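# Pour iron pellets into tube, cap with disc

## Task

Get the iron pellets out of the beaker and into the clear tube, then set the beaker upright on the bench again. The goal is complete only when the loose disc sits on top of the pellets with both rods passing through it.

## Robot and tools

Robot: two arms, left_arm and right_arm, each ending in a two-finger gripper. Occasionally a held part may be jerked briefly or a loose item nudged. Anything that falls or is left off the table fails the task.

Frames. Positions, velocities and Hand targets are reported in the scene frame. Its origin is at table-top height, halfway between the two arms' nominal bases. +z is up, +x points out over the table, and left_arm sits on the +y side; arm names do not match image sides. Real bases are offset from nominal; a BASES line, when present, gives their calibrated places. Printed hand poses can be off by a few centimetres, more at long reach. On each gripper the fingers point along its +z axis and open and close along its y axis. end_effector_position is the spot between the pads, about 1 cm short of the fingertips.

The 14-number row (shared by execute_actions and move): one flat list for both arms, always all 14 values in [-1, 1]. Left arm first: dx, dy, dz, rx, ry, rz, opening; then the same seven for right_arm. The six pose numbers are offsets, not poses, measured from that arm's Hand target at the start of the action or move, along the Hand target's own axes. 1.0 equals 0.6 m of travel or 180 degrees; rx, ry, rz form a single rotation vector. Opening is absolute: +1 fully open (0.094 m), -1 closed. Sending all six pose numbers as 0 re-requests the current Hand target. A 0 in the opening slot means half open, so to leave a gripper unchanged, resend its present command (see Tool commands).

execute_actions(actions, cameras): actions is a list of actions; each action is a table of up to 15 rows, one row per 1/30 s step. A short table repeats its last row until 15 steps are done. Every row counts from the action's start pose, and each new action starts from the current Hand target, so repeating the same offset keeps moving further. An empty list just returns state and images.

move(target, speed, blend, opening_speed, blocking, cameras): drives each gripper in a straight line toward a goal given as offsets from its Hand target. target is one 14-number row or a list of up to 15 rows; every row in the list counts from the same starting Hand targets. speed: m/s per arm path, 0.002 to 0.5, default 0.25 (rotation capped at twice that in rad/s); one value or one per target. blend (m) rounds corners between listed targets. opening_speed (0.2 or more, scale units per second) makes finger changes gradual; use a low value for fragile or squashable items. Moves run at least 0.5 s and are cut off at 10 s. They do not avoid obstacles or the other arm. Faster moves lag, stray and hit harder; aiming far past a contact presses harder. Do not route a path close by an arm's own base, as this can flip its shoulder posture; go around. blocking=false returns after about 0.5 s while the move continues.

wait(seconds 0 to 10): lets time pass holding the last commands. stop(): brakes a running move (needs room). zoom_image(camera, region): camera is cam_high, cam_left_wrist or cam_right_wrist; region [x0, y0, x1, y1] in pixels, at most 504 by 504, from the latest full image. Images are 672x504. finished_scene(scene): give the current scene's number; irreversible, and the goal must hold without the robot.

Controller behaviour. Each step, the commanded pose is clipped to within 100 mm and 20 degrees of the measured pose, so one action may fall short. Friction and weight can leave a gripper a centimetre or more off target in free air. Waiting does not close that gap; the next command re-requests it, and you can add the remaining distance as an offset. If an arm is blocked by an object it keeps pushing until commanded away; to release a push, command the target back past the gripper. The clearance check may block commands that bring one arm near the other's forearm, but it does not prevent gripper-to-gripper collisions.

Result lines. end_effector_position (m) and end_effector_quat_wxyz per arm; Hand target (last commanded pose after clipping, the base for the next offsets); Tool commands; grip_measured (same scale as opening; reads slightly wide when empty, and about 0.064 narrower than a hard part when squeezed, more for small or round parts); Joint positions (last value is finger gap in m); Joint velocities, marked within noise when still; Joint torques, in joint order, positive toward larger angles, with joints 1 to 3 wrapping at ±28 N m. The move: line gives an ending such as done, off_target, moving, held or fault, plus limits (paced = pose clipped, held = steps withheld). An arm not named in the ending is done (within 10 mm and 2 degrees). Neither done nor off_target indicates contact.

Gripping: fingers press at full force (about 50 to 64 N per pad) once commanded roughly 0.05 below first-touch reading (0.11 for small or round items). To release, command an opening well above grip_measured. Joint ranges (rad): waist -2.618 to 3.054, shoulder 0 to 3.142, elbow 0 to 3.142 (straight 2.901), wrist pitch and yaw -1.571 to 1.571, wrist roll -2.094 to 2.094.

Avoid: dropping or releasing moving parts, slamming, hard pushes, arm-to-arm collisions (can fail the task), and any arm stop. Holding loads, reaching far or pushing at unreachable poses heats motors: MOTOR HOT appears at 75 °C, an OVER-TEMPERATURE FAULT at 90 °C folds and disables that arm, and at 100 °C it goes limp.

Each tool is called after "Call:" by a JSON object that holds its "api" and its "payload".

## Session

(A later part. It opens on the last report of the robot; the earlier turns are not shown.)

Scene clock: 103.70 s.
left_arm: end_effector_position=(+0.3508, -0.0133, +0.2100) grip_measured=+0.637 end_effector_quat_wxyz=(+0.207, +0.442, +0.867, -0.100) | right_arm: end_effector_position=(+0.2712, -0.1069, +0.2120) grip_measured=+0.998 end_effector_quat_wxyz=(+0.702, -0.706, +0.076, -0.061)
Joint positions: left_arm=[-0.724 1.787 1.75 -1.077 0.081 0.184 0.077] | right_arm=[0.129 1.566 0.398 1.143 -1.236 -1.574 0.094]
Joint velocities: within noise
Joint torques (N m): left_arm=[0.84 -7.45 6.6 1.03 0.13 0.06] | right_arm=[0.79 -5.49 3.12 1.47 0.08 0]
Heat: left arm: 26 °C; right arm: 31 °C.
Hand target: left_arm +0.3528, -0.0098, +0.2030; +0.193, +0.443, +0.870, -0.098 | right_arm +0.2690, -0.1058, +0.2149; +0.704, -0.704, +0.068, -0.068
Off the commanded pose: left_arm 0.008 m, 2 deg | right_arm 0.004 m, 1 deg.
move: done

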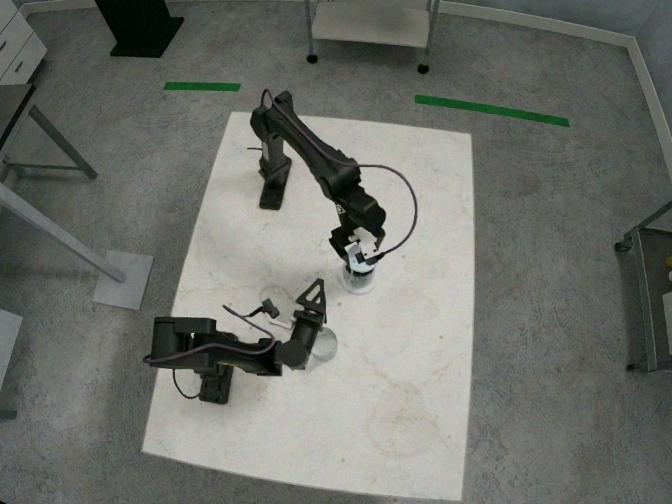

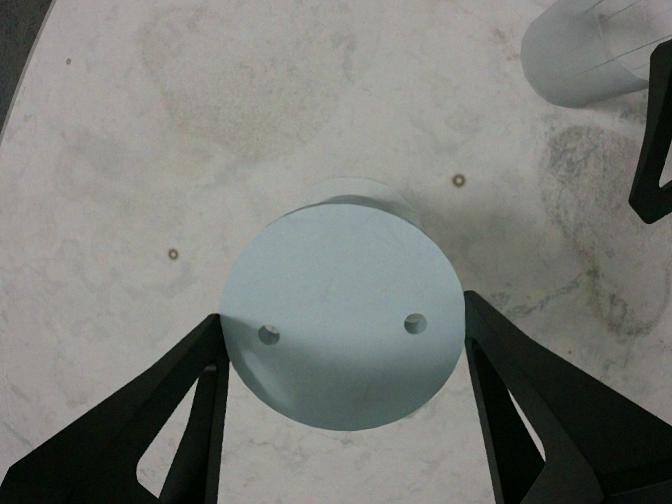

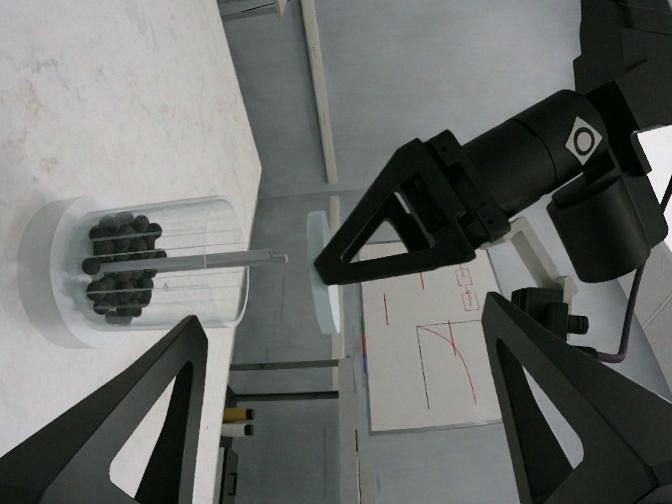

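Call:
{"api": "zoom_image", "payload": {"camera": "cam_right_wrist", "region": [220, 190, 380, 350]}}

Call:
{"api": "zoom_image", "payload": {"camera": "cam_left_wrist", "region": [230, 270, 450, 400]}}

Scaled by 3.150 from the camera's 672x504 image, which has a finer 960x720 frame.

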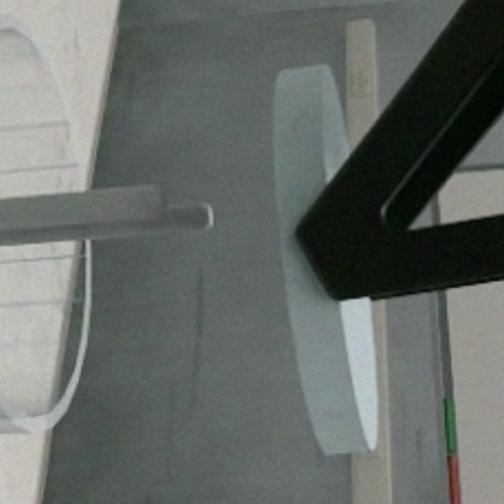

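Scaled by 2.291 from the camera's 672x504 image, which has a finer 960x720 frame.

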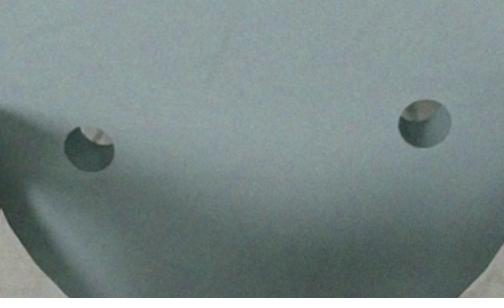

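Call:
{"api": "zoom_image", "payload": {"camera": "cam_right_wrist", "region": [215, 220, 295, 300]}}

Call:
{"api": "zoom_image", "payload": {"camera": "cam_right_wrist", "region": [60, 180, 300, 360]}}

Scaled by 6.300 from the camera's 672x504 image, which has a finer 960x720 frame.

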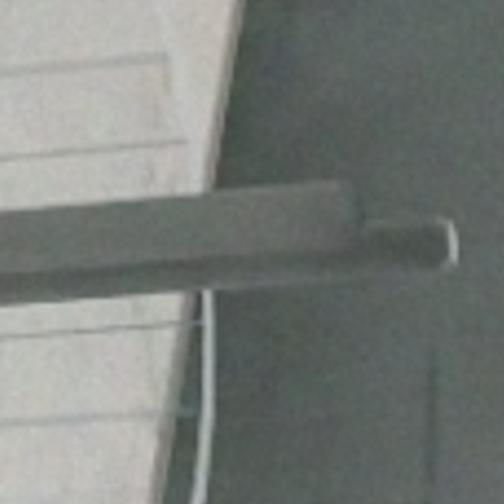

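Scaled by 2.100 from the camera's 672x504 image, which has a finer 960x720 frame.

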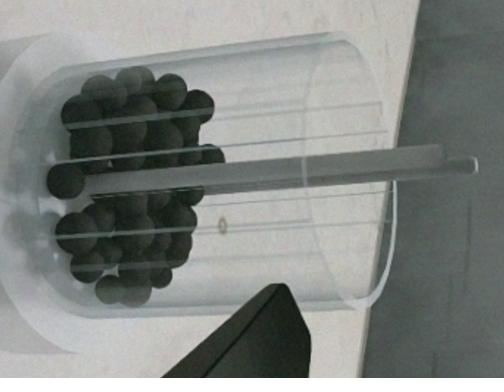

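Call:
{"api": "zoom_image", "payload": {"camera": "cam_right_wrist", "region": [290, 200, 350, 260]}}

Call:
{"api": "zoom_image", "payload": {"camera": "cam_right_wrist", "region": [300, 285, 360, 345]}}

Scaled by 8.400 from the camera's 672x504 image, which has a finer 960x720 frame.

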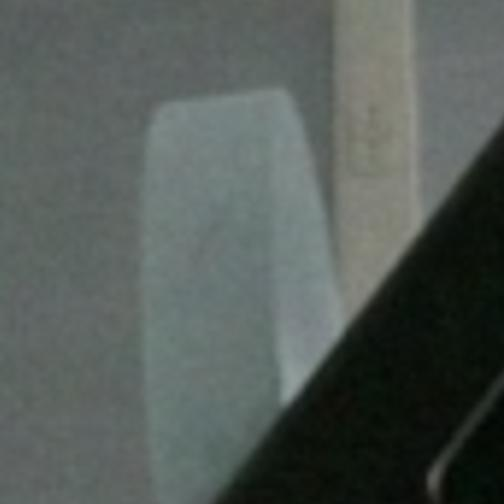

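Scaled by 8.400 from the camera's 672x504 image, which has a finer 960x720 frame.

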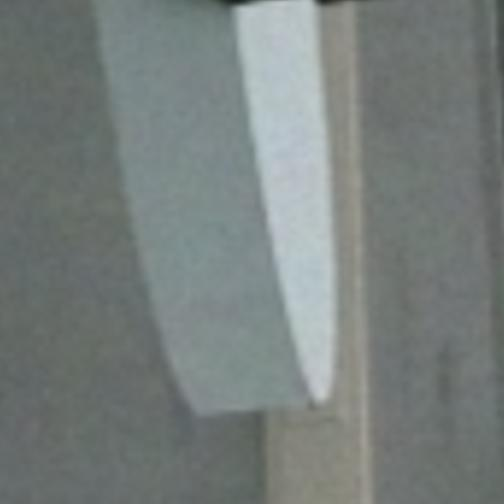

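Call:
{"api": "zoom_image", "payload": {"camera": "cam_left_wrist", "region": [249, 315, 289, 355]}}

Call:
{"api": "zoom_image", "payload": {"camera": "cam_left_wrist", "region": [395, 304, 435, 344]}}

Scaled by 12.600 from the camera's 672x504 image, which has a finer 960x720 frame.

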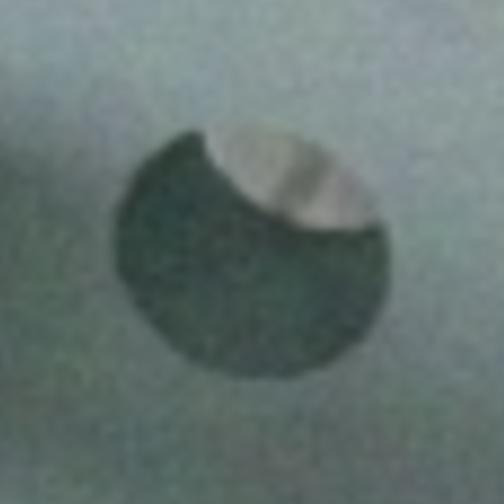

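Scaled by 12.600 from the camera's 672x504 image, which has a finer 960x720 frame.

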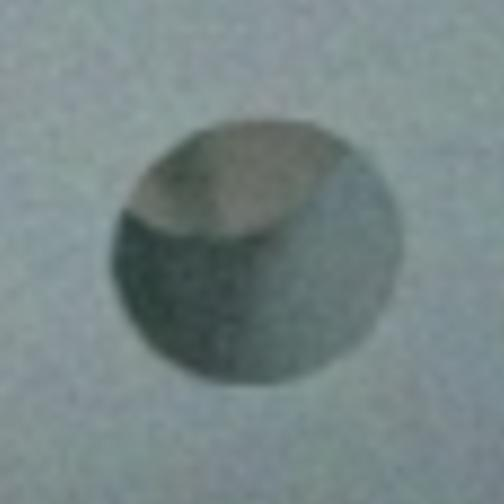

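Call:
{"api": "move", "payload": {"target": [[0.0237, -0.0209, 0.0037, -0.0016, 0.0128, -0.0035, 0.46, 0,0,0,0,0,0,1.0], [0.0237, -0.0009, 0.0037, -0.0016, 0.0128, -0.0035, 0.46, 0,0,0,0,0,0,1.0]], "speed": 0.06}}

Scene clock: 123.03 s.
left_arm: end_effector_position=(+0.3471, -0.0016, +0.1950) grip_measured=+0.637 end_effector_quat_wxyz=(+0.182, +0.437, +0.876, -0.087) | right_arm: end_effector_position=(+0.2712, -0.1069, +0.2122) grip_measured=+0.998 end_effector_quat_wxyz=(+0.702, -0.706, +0.075, -0.062)
Joint positions: left_arm=[-0.715 1.787 1.714 -1.096 0.069 0.179 0.077] | right_arm=[0.129 1.566 0.398 1.145 -1.236 -1.576 0.094]
Joint velocities: within noise
Joint torques (N m): left_arm=[0.43 -8.96 6.75 0.93 0.13 0.04] | right_arm=[0.64 -5.44 3.08 1.44 0.07 0.01]
Heat: left arm: 26 °C; right arm: 30 °C.
Hand target: left_arm +0.3453, -0.0005, +0.1950; +0.176, +0.440, +0.876, -0.088 | right_arm +0.2690, -0.1058, +0.2149; +0.704, -0.704, +0.068, -0.068
Off the commanded pose: left_arm 0.002 m, 1 deg | right_arm 0.004 m, 1 deg.
move: done

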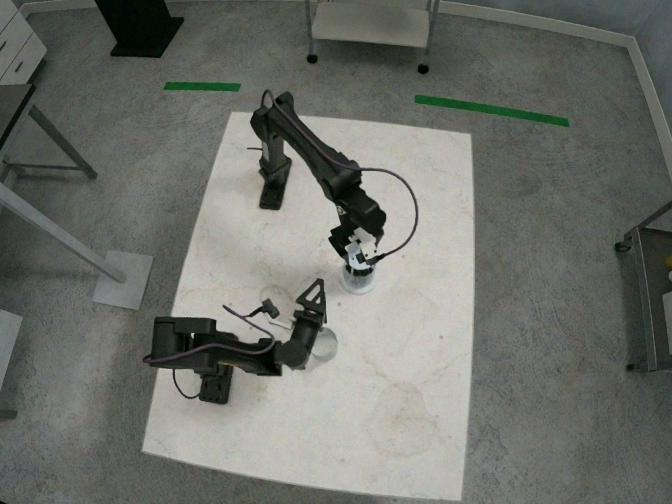

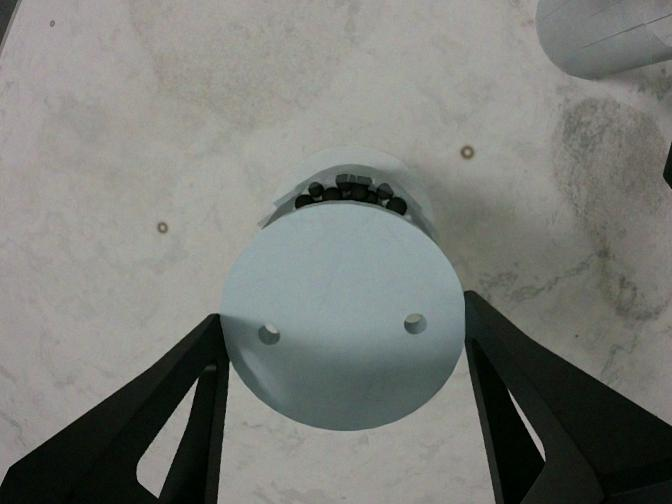

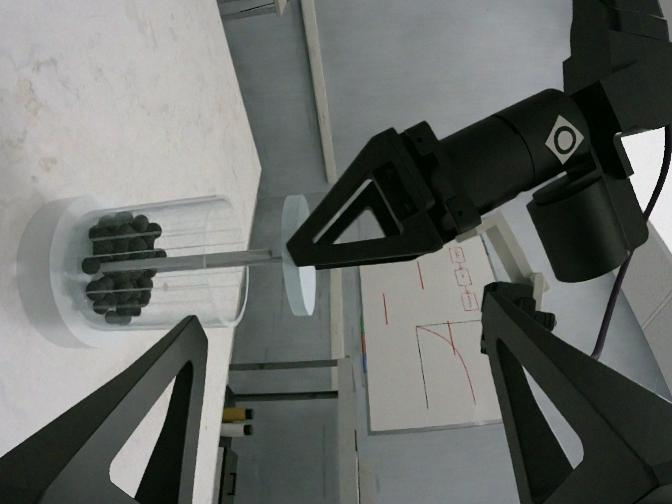

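Call:
{"api": "zoom_image", "payload": {"camera": "cam_right_wrist", "region": [220, 180, 350, 330]}}

Call:
{"api": "zoom_image", "payload": {"camera": "cam_left_wrist", "region": [249, 315, 289, 355]}}

Call:
{"api": "zoom_image", "payload": {"camera": "cam_left_wrist", "region": [395, 304, 435, 344]}}

Scaled by 3.360 from the camera's 672x504 image, which has a finer 960x720 frame.

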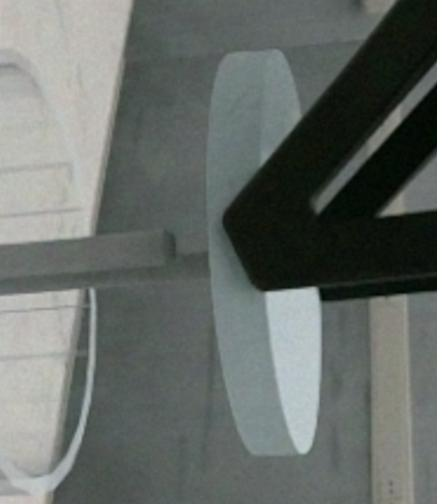

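Scaled by 12.600 from the camera's 672x504 image, which has a finer 960x720 frame.

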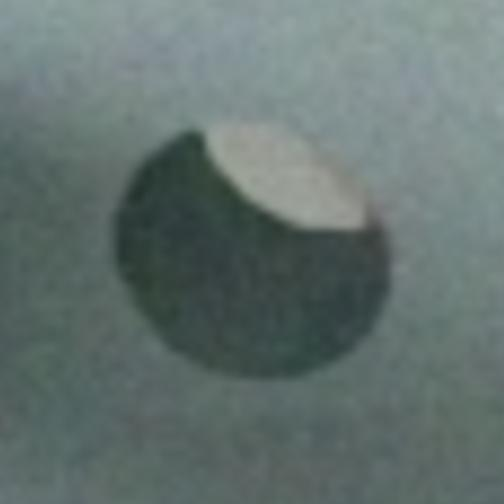

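Scaled by 12.600 from the camera's 672x504 image, which has a finer 960x720 frame.

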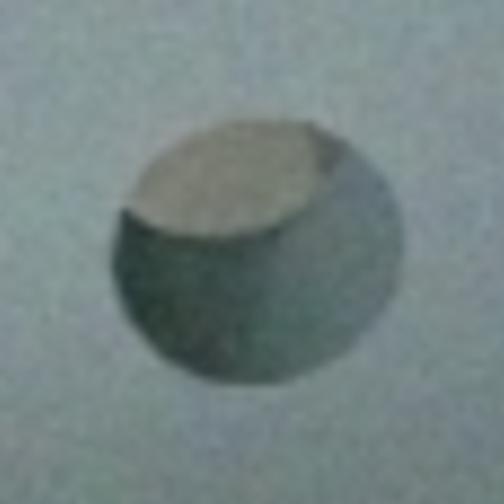

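Call:
{"api": "zoom_image", "payload": {"camera": "cam_right_wrist", "region": [265, 180, 325, 240]}}

Call:
{"api": "zoom_image", "payload": {"camera": "cam_right_wrist", "region": [270, 265, 330, 325]}}

Call:
{"api": "zoom_image", "payload": {"camera": "cam_right_wrist", "region": [215, 220, 305, 310]}}

Scaled by 8.400 from the camera's 672x504 image, which has a finer 960x720 frame.

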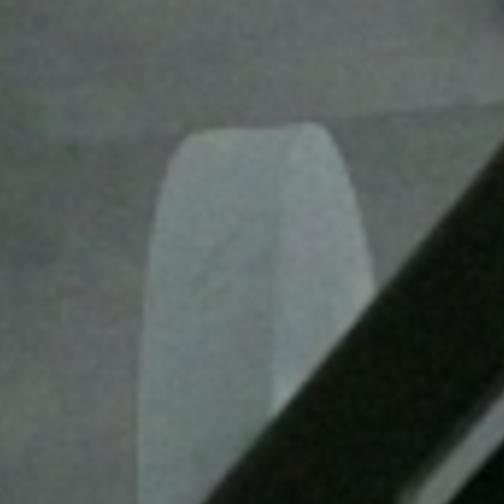

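Scaled by 8.400 from the camera's 672x504 image, which has a finer 960x720 frame.

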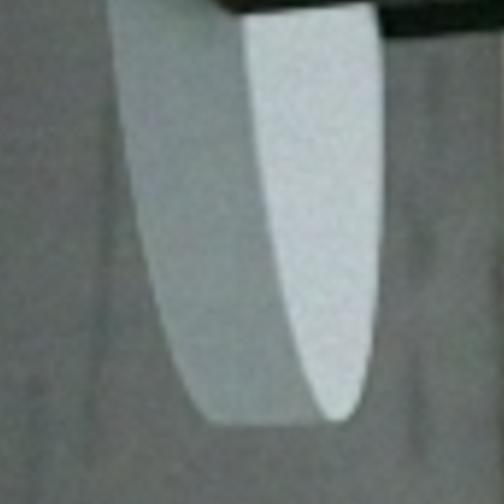

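Scaled by 5.600 from the camera's 672x504 image, which has a finer 960x720 frame.

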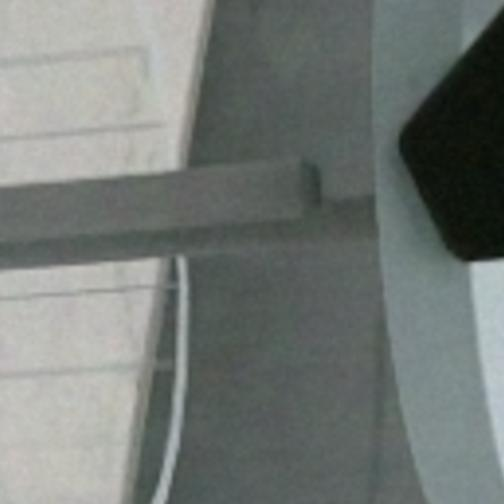

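Call:
{"api": "move", "payload": {"target": [0.0045, 0, 0.0081, 0, -0.0056, 0, 0.46, 0,0,0,0,0,0,1.0], "speed": 0.02}}

Scene clock: 128.30 s.
left_arm: end_effector_position=(+0.3446, +0.0015, +0.1845) grip_measured=+0.637 end_effector_quat_wxyz=(+0.172, +0.438, +0.879, -0.084) | right_arm: end_effector_position=(+0.2712, -0.1069, +0.2122) grip_measured=+0.998 end_effector_quat_wxyz=(+0.702, -0.706, +0.075, -0.062)
Joint positions: left_arm=[-0.713 1.787 1.68 -1.085 0.069 0.181 0.077] | right_arm=[0.129 1.566 0.398 1.145 -1.236 -1.576 0.094]
Joint velocities: within noise
Joint torques (N m): left_arm=[0.72 -10.66 5.27 1.3 0.13 0.01] | right_arm=[0.76 -5.5 3.25 1.45 0.01 -0.01]
Heat: left arm: 26 °C; right arm: 30 °C.
Hand target: left_arm +0.3449, +0.0000, +0.1894; +0.184, +0.439, +0.875, -0.092 | right_arm +0.2690, -0.1058, +0.2149; +0.704, -0.704, +0.068, -0.068
Off the commanded pose: left_arm 0.005 m, 2 deg | right_arm 0.004 m, 1 deg.
move: done

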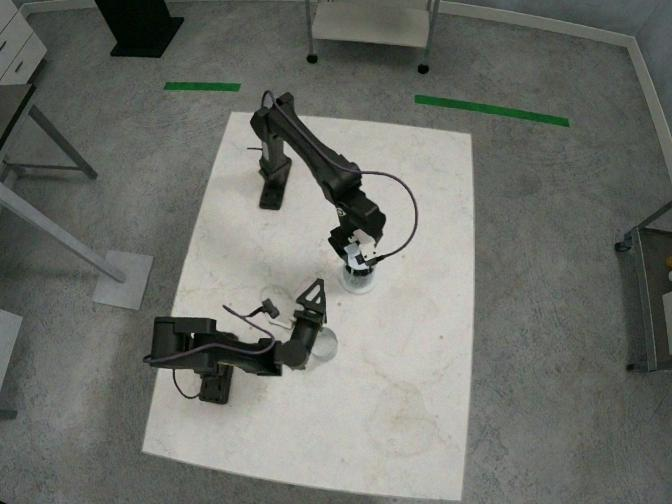

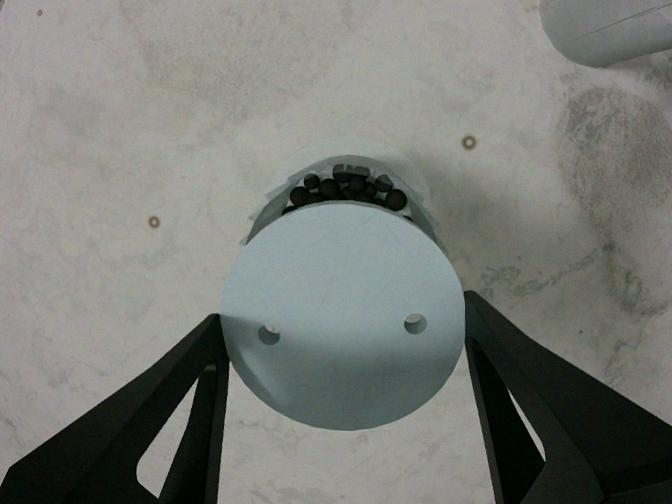

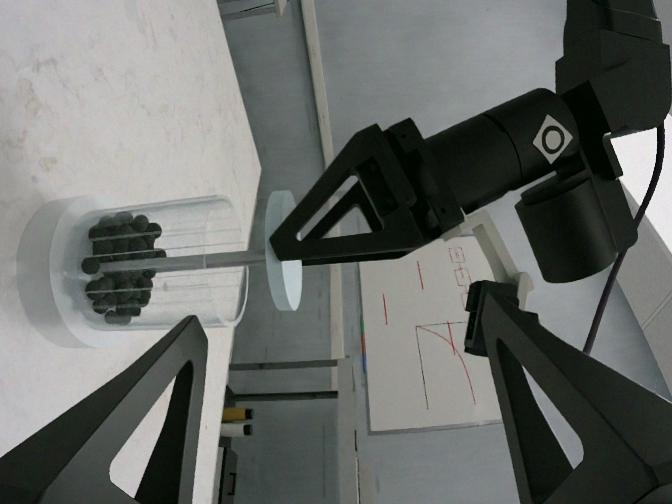

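Call:
{"api": "zoom_image", "payload": {"camera": "cam_right_wrist", "region": [215, 180, 325, 320]}}

Call:
{"api": "zoom_image", "payload": {"camera": "cam_left_wrist", "region": [249, 315, 289, 355]}}

Call:
{"api": "zoom_image", "payload": {"camera": "cam_left_wrist", "region": [395, 304, 435, 344]}}

Scaled by 3.600 from the camera's 672x504 image, which has a finer 960x720 frame.

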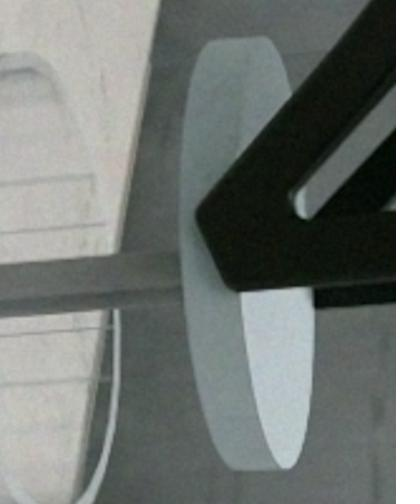

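Scaled by 12.600 from the camera's 672x504 image, which has a finer 960x720 frame.

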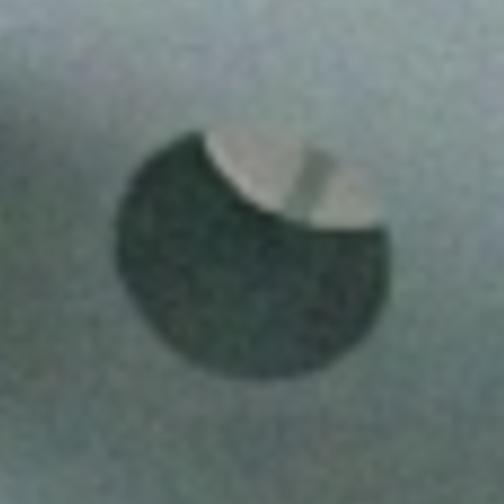

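Scaled by 12.600 from the camera's 672x504 image, which has a finer 960x720 frame.

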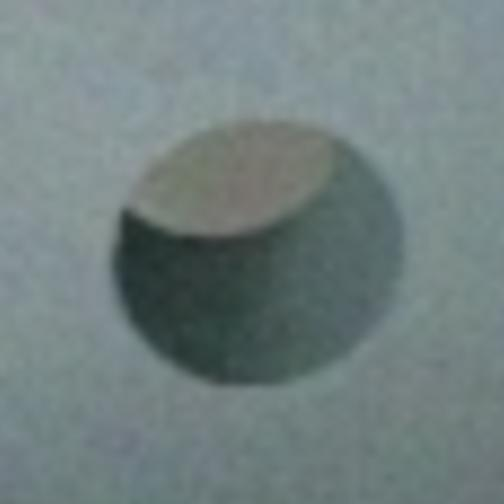

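Call:
{"api": "move", "payload": {"target": [[-0.0154, 0, -0.0198, 0, 0, 0, 0.46, 0,0,0,0,0,0,1.0], [-0.001, 0, -0.0007, 0, 0, 0, 0.46, 0,0,0,0,0,0,1.0]], "speed": [0.05, 0.03]}}

Scene clock: 134.80 s.
left_arm: end_effector_position=(+0.3443, +0.0018, +0.1847) grip_measured=+0.637 end_effector_quat_wxyz=(+0.171, +0.438, +0.878, -0.083) | right_arm: end_effector_position=(+0.2712, -0.1069, +0.2122) grip_measured=+0.998 end_effector_quat_wxyz=(+0.702, -0.706, +0.075, -0.062)
Joint positions: left_arm=[-0.713 1.787 1.681 -1.088 0.069 0.182 0.077] | right_arm=[0.129 1.566 0.398 1.145 -1.236 -1.576 0.094]
Joint velocities: within noise
Joint torques (N m): left_arm=[0.47 -10.48 5.12 1.27 0.17 0.07] | right_arm=[0.53 -5.41 3.17 1.44 0.04 0.01]
Heat: left arm: 26 °C; right arm: 30 °C.
Hand target: left_arm +0.3452, -0.0003, +0.1901; +0.184, +0.439, +0.875, -0.092 | right_arm +0.2690, -0.1058, +0.2149; +0.704, -0.704, +0.068, -0.068
Off the commanded pose: left_arm 0.006 m, 2 deg | right_arm 0.004 m, 1 deg.
move: done

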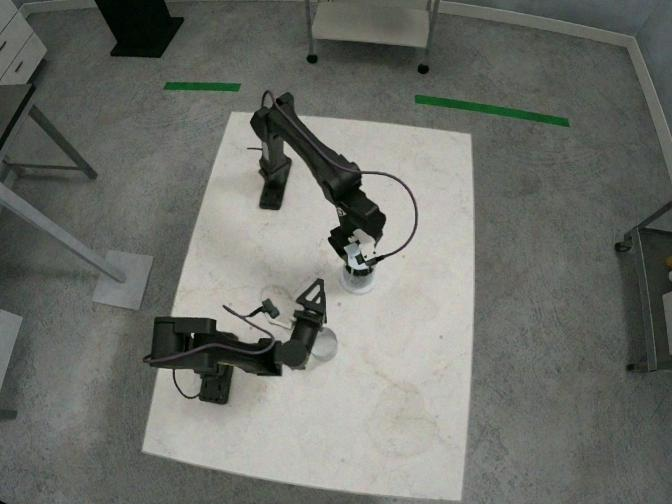

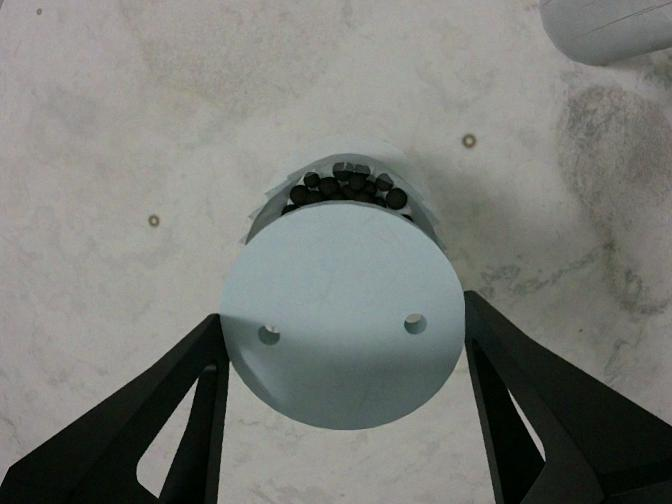

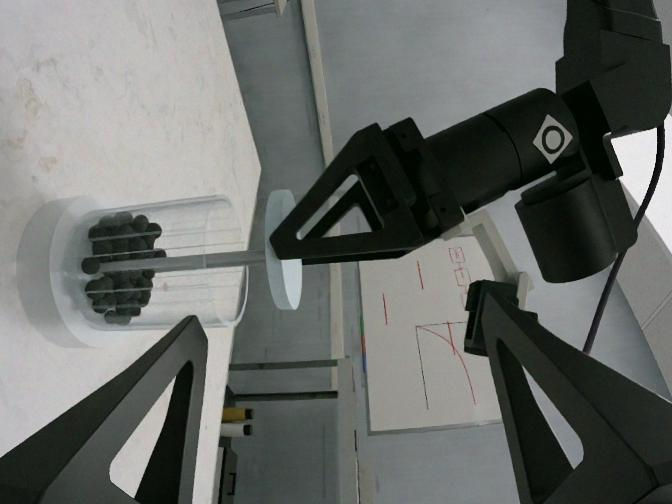

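Call:
{"api": "move", "payload": {"target": [-0.0074, 0, -0.0022, 0, -0.015, 0, 0.46, 0,0,0,0,0,0,1.0], "speed": 0.03}}

Scene clock: 140.23 s.
left_arm: end_effector_position=(+0.3471, -0.0006, +0.1829) grip_measured=+0.637 end_effector_quat_wxyz=(+0.188, +0.437, +0.875, -0.089) | right_arm: end_effector_position=(+0.2712, -0.1069, +0.2122) grip_measured=+0.998 end_effector_quat_wxyz=(+0.702, -0.706, +0.075, -0.062)
Joint positions: left_arm=[-0.712 1.766 1.634 -1.025 0.072 0.182 0.077] | right_arm=[0.129 1.566 0.398 1.145 -1.236 -1.576 0.094]
Joint velocities: within noise
Joint torques (N m): left_arm=[0.83 -11 5.6 1.3 0.19 0.02] | right_arm=[0.65 -5.38 3.15 1.44 0.04 0.01]
Heat: left arm: 26 °C; right arm: 30 °C.
Hand target: left_arm +0.3473, -0.0031, +0.1931; +0.204, +0.437, +0.870, -0.102 | right_arm +0.2690, -0.1058, +0.2149; +0.704, -0.704, +0.068, -0.068
Off the commanded pose: left_arm 0.010 m, 2 deg | right_arm 0.004 m, 1 deg.
move: done

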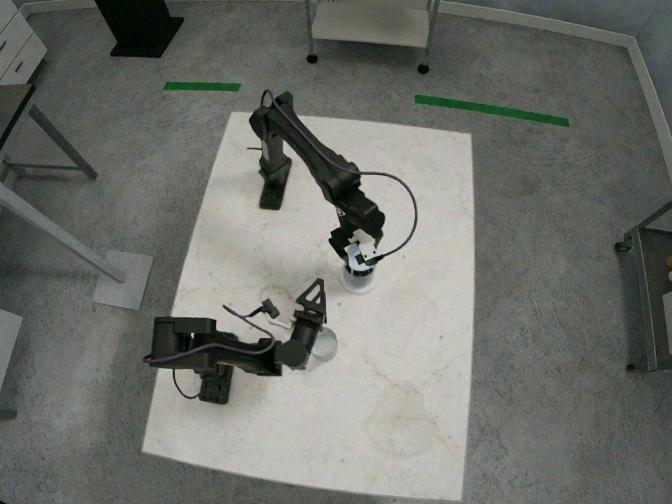

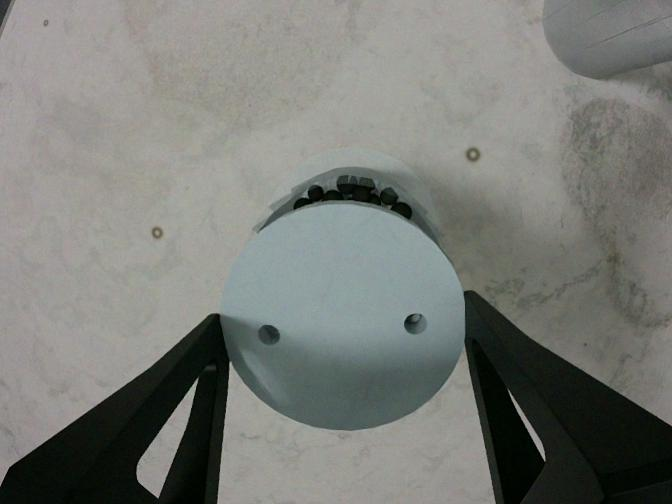

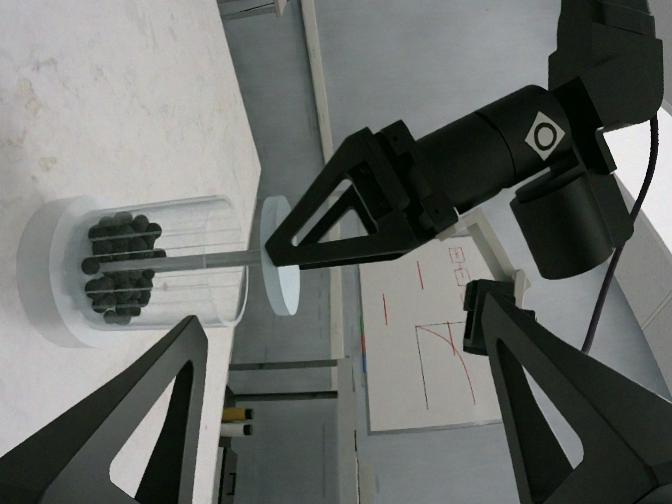

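Call:
{"api": "zoom_image", "payload": {"camera": "cam_left_wrist", "region": [249, 315, 289, 355]}}

Call:
{"api": "zoom_image", "payload": {"camera": "cam_left_wrist", "region": [395, 304, 435, 344]}}

Call:
{"api": "zoom_image", "payload": {"camera": "cam_right_wrist", "region": [215, 180, 325, 320]}}

Scaled by 12.600 from the camera's 672x504 image, which has a finer 960x720 frame.

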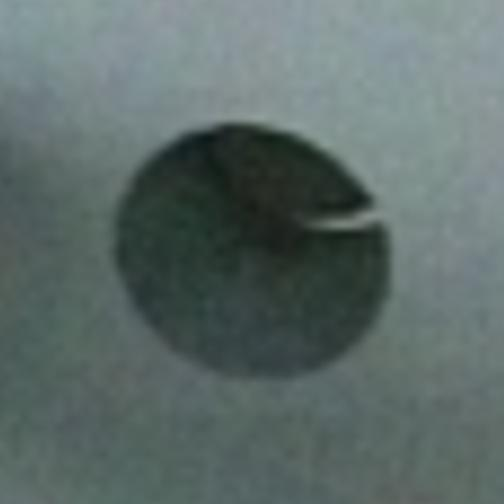

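Scaled by 12.600 from the camera's 672x504 image, which has a finer 960x720 frame.

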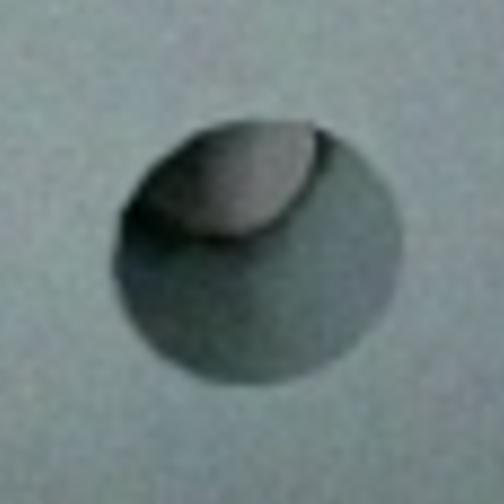

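Scaled by 3.600 from the camera's 672x504 image, which has a finer 960x720 frame.

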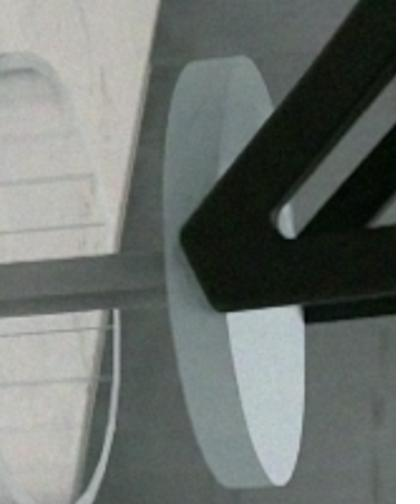

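Call:
{"api": "move", "payload": {"target": [0.0044, 0, 0.009, 0, 0, 0, 0.46, 0,0,0,0,0,0,1.0], "speed": 0.02}}

Scene clock: 147.67 s.
left_arm: end_effector_position=(+0.3470, -0.0006, +0.1756) grip_measured=+0.637 end_effector_quat_wxyz=(+0.187, +0.437, +0.875, -0.089) | right_arm: end_effector_position=(+0.2712, -0.1069, +0.2122) grip_measured=+0.998 end_effector_quat_wxyz=(+0.702, -0.706, +0.075, -0.062)
Joint positions: left_arm=[-0.712 1.766 1.606 -1.001 0.072 0.182 0.077] | right_arm=[0.129 1.566 0.398 1.145 -1.236 -1.576 0.094]
Joint velocities: within noise
Joint torques (N m): left_arm=[0.65 -11.32 5.79 1.26 0.2 0.04] | right_arm=[0.69 -5.49 3.19 1.46 0.06 0]
Heat: left arm: 25 °C; right arm: 30 °C.
Hand target: left_arm +0.3473, -0.0031, +0.1870; +0.204, +0.437, +0.870, -0.102 | right_arm +0.2690, -0.1058, +0.2149; +0.704, -0.704, +0.068, -0.068
Off the commanded pose: left_arm 0.012 m, 3 deg | right_arm 0.004 m, 1 deg.
move: off_target (left_arm)

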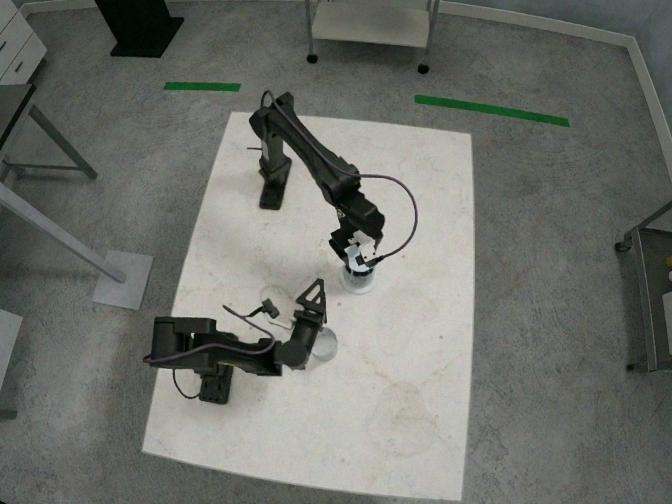

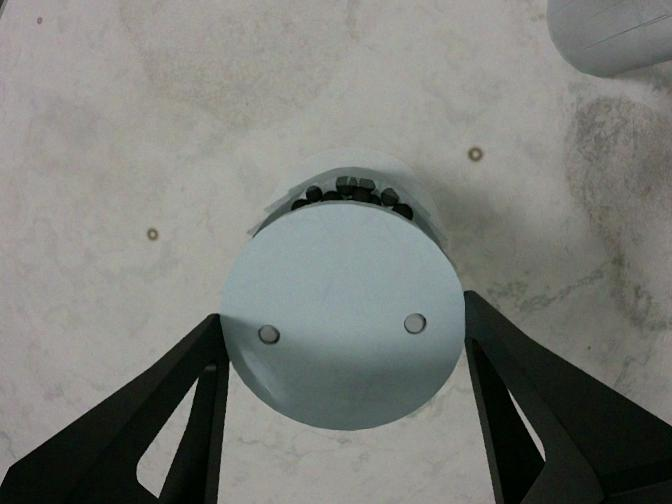

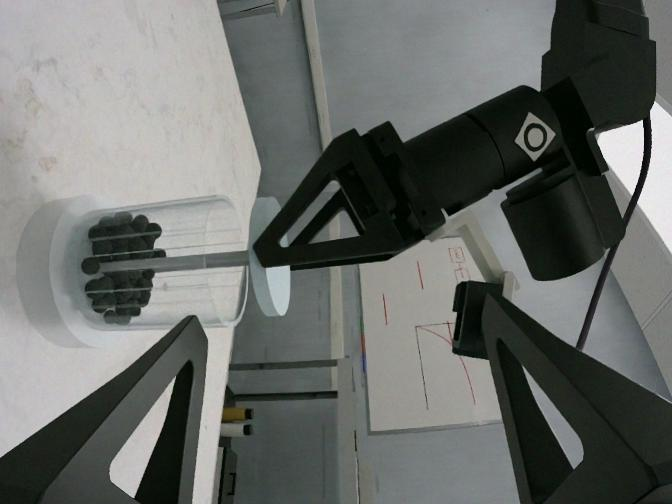

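Call:
{"api": "zoom_image", "payload": {"camera": "cam_left_wrist", "region": [249, 315, 289, 355]}}

Call:
{"api": "zoom_image", "payload": {"camera": "cam_left_wrist", "region": [395, 304, 435, 344]}}

Call:
{"api": "zoom_image", "payload": {"camera": "cam_right_wrist", "region": [200, 180, 310, 320]}}

Scaled by 12.600 from the camera's 672x504 image, which has a finer 960x720 frame.

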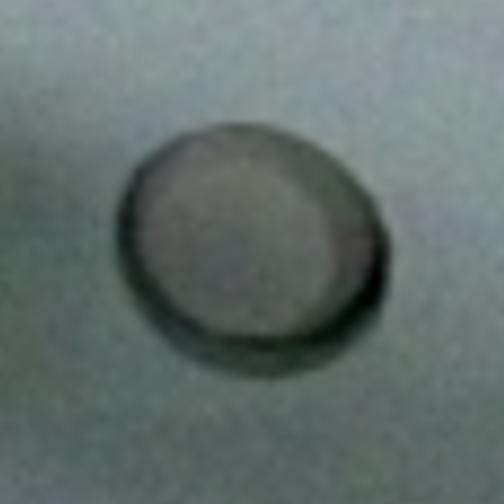

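Scaled by 12.600 from the camera's 672x504 image, which has a finer 960x720 frame.

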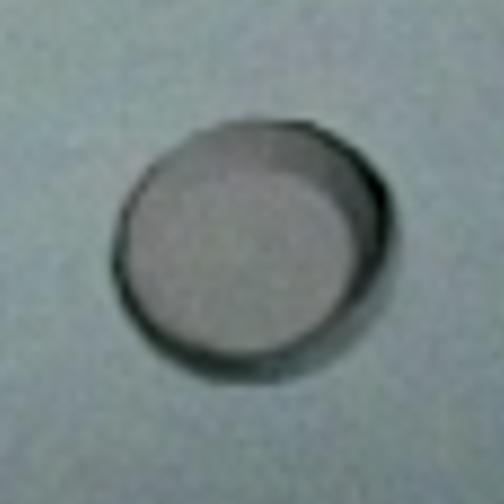

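Scaled by 3.600 from the camera's 672x504 image, which has a finer 960x720 frame.

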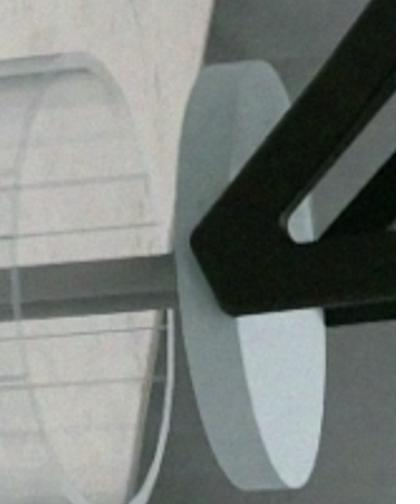

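Call:
{"api": "move", "payload": {"target": [0.0089, 0, 0.0179, 0, 0, 0, 0.46, 0,0,0,0,0,0,1.0], "speed": 0.03}}

Scene clock: 150.27 s.
left_arm: end_effector_position=(+0.3473, -0.0008, +0.1623) grip_measured=+0.637 end_effector_quat_wxyz=(+0.186, +0.437, +0.876, -0.089) | right_arm: end_effector_position=(+0.2712, -0.1069, +0.2122) grip_measured=+0.998 end_effector_quat_wxyz=(+0.702, -0.706, +0.075, -0.062)
Joint positions: left_arm=[-0.712 1.766 1.554 -0.95 0.072 0.182 0.077] | right_arm=[0.129 1.566 0.398 1.145 -1.236 -1.576 0.094]
Joint velocities: within noise
Joint torques (N m): left_arm=[0.64 -11.63 5.74 1.23 0.2 0.06] | right_arm=[0.7 -5.38 3.11 1.45 0.06 0.01]
Heat: left arm: 25 °C; right arm: 30 °C.
Hand target: left_arm +0.3473, -0.0031, +0.1750; +0.204, +0.437, +0.870, -0.102 | right_arm +0.2690, -0.1058, +0.2149; +0.704, -0.704, +0.068, -0.068
Off the commanded pose: left_arm 0.013 m, 3 deg | right_arm 0.004 m, 1 deg.
move: off_target (left_arm)

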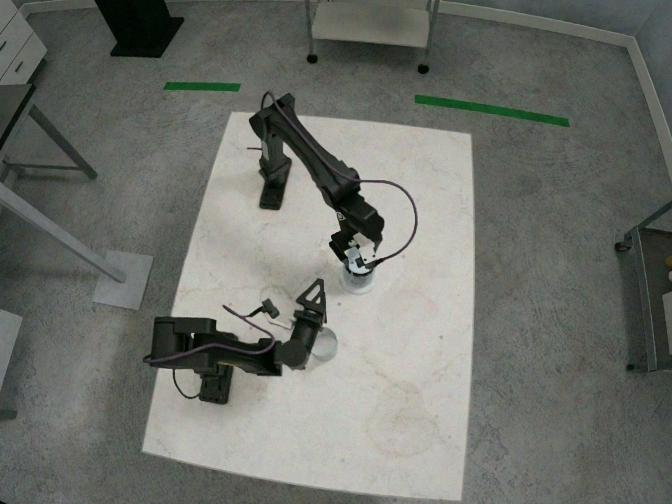

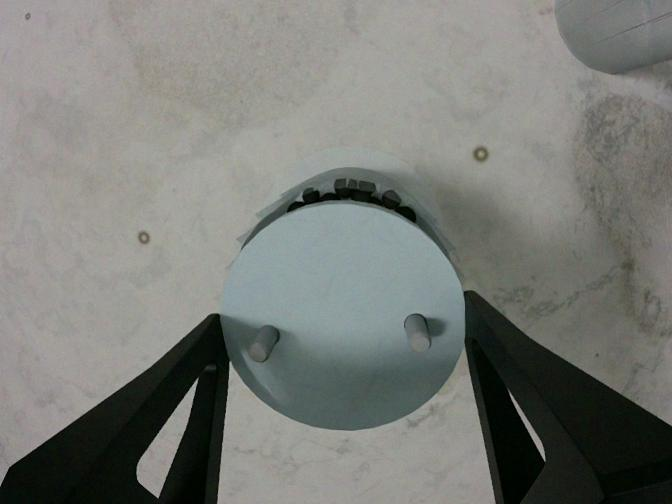

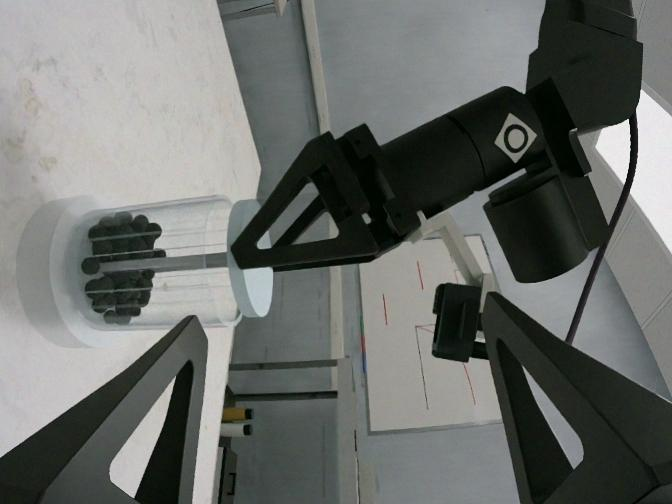

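Call:
{"api": "zoom_image", "payload": {"camera": "cam_right_wrist", "region": [150, 170, 310, 350]}}

Call:
{"api": "zoom_image", "payload": {"camera": "cam_left_wrist", "region": [200, 140, 500, 440]}}

Scaled by 2.800 from the camera's 672x504 image, which has a finer 960x720 frame.

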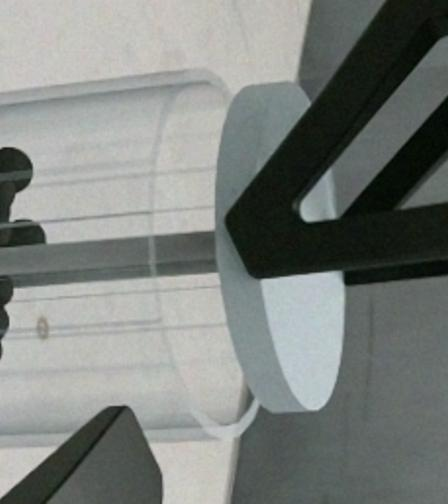

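Scaled by 1.680 from the camera's 672x504 image, which has a finer 960x720 frame.

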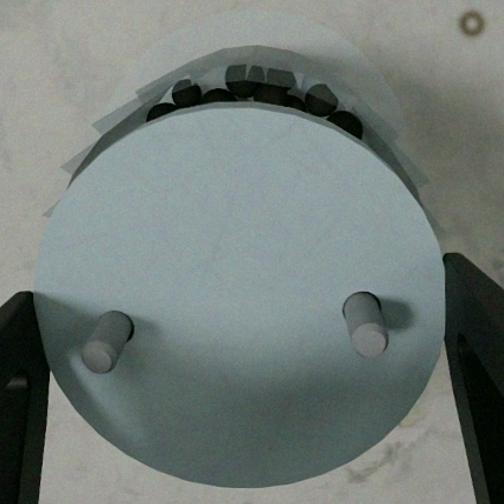

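Call:
{"api": "move", "payload": {"target": [0.0052, 0, 0.0104, 0, 0, 0, 0.46, 0,0,0,0,0,0,1.0], "speed": 0.02}}

Call:
{"api": "zoom_image", "payload": {"camera": "cam_right_wrist", "region": [150, 170, 310, 350]}}

Scene clock: 152.83 s.
left_arm: end_effector_position=(+0.3474, -0.0009, +0.1550) grip_measured=+0.637 end_effector_quat_wxyz=(+0.186, +0.437, +0.876, -0.089) | right_arm: end_effector_position=(+0.2712, -0.1069, +0.2122) grip_measured=+0.998 end_effector_quat_wxyz=(+0.702, -0.706, +0.075, -0.062)
Joint positions: left_arm=[-0.712 1.766 1.525 -0.921 0.072 0.182 0.077] | right_arm=[0.129 1.566 0.398 1.145 -1.236 -1.576 0.094]
Joint velocities: within noise
Joint torques (N m): left_arm=[0.64 -11.92 5.86 1.26 0.21 0.06] | right_arm=[0.62 -5.38 3.03 1.45 0.07 0.01]
Heat: left arm: 25 °C; right arm: 30 °C.
Hand target: left_arm +0.3473, -0.0031, +0.1681; +0.204, +0.437, +0.870, -0.102 | right_arm +0.2690, -0.1058, +0.2149; +0.704, -0.704, +0.068, -0.068
Off the commanded pose: left_arm 0.013 m, 3 deg | right_arm 0.004 m, 1 deg.
move: off_target (left_arm)

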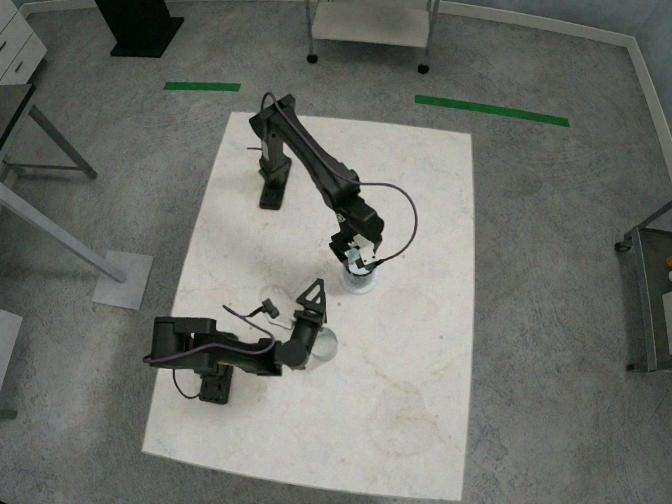

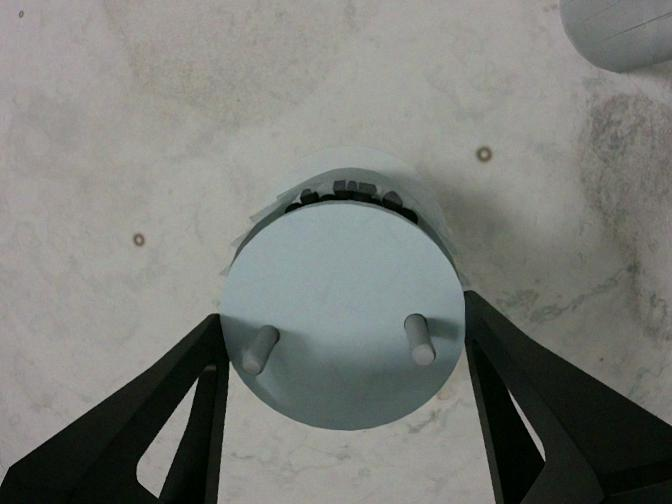

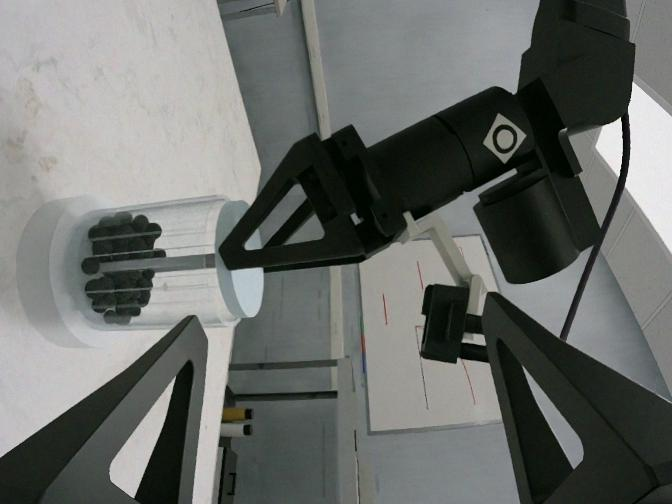

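Scaled by 2.800 from the camera's 672x504 image, which has a finer 960x720 frame.

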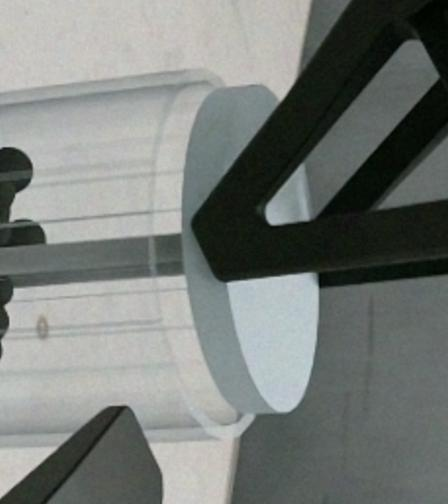

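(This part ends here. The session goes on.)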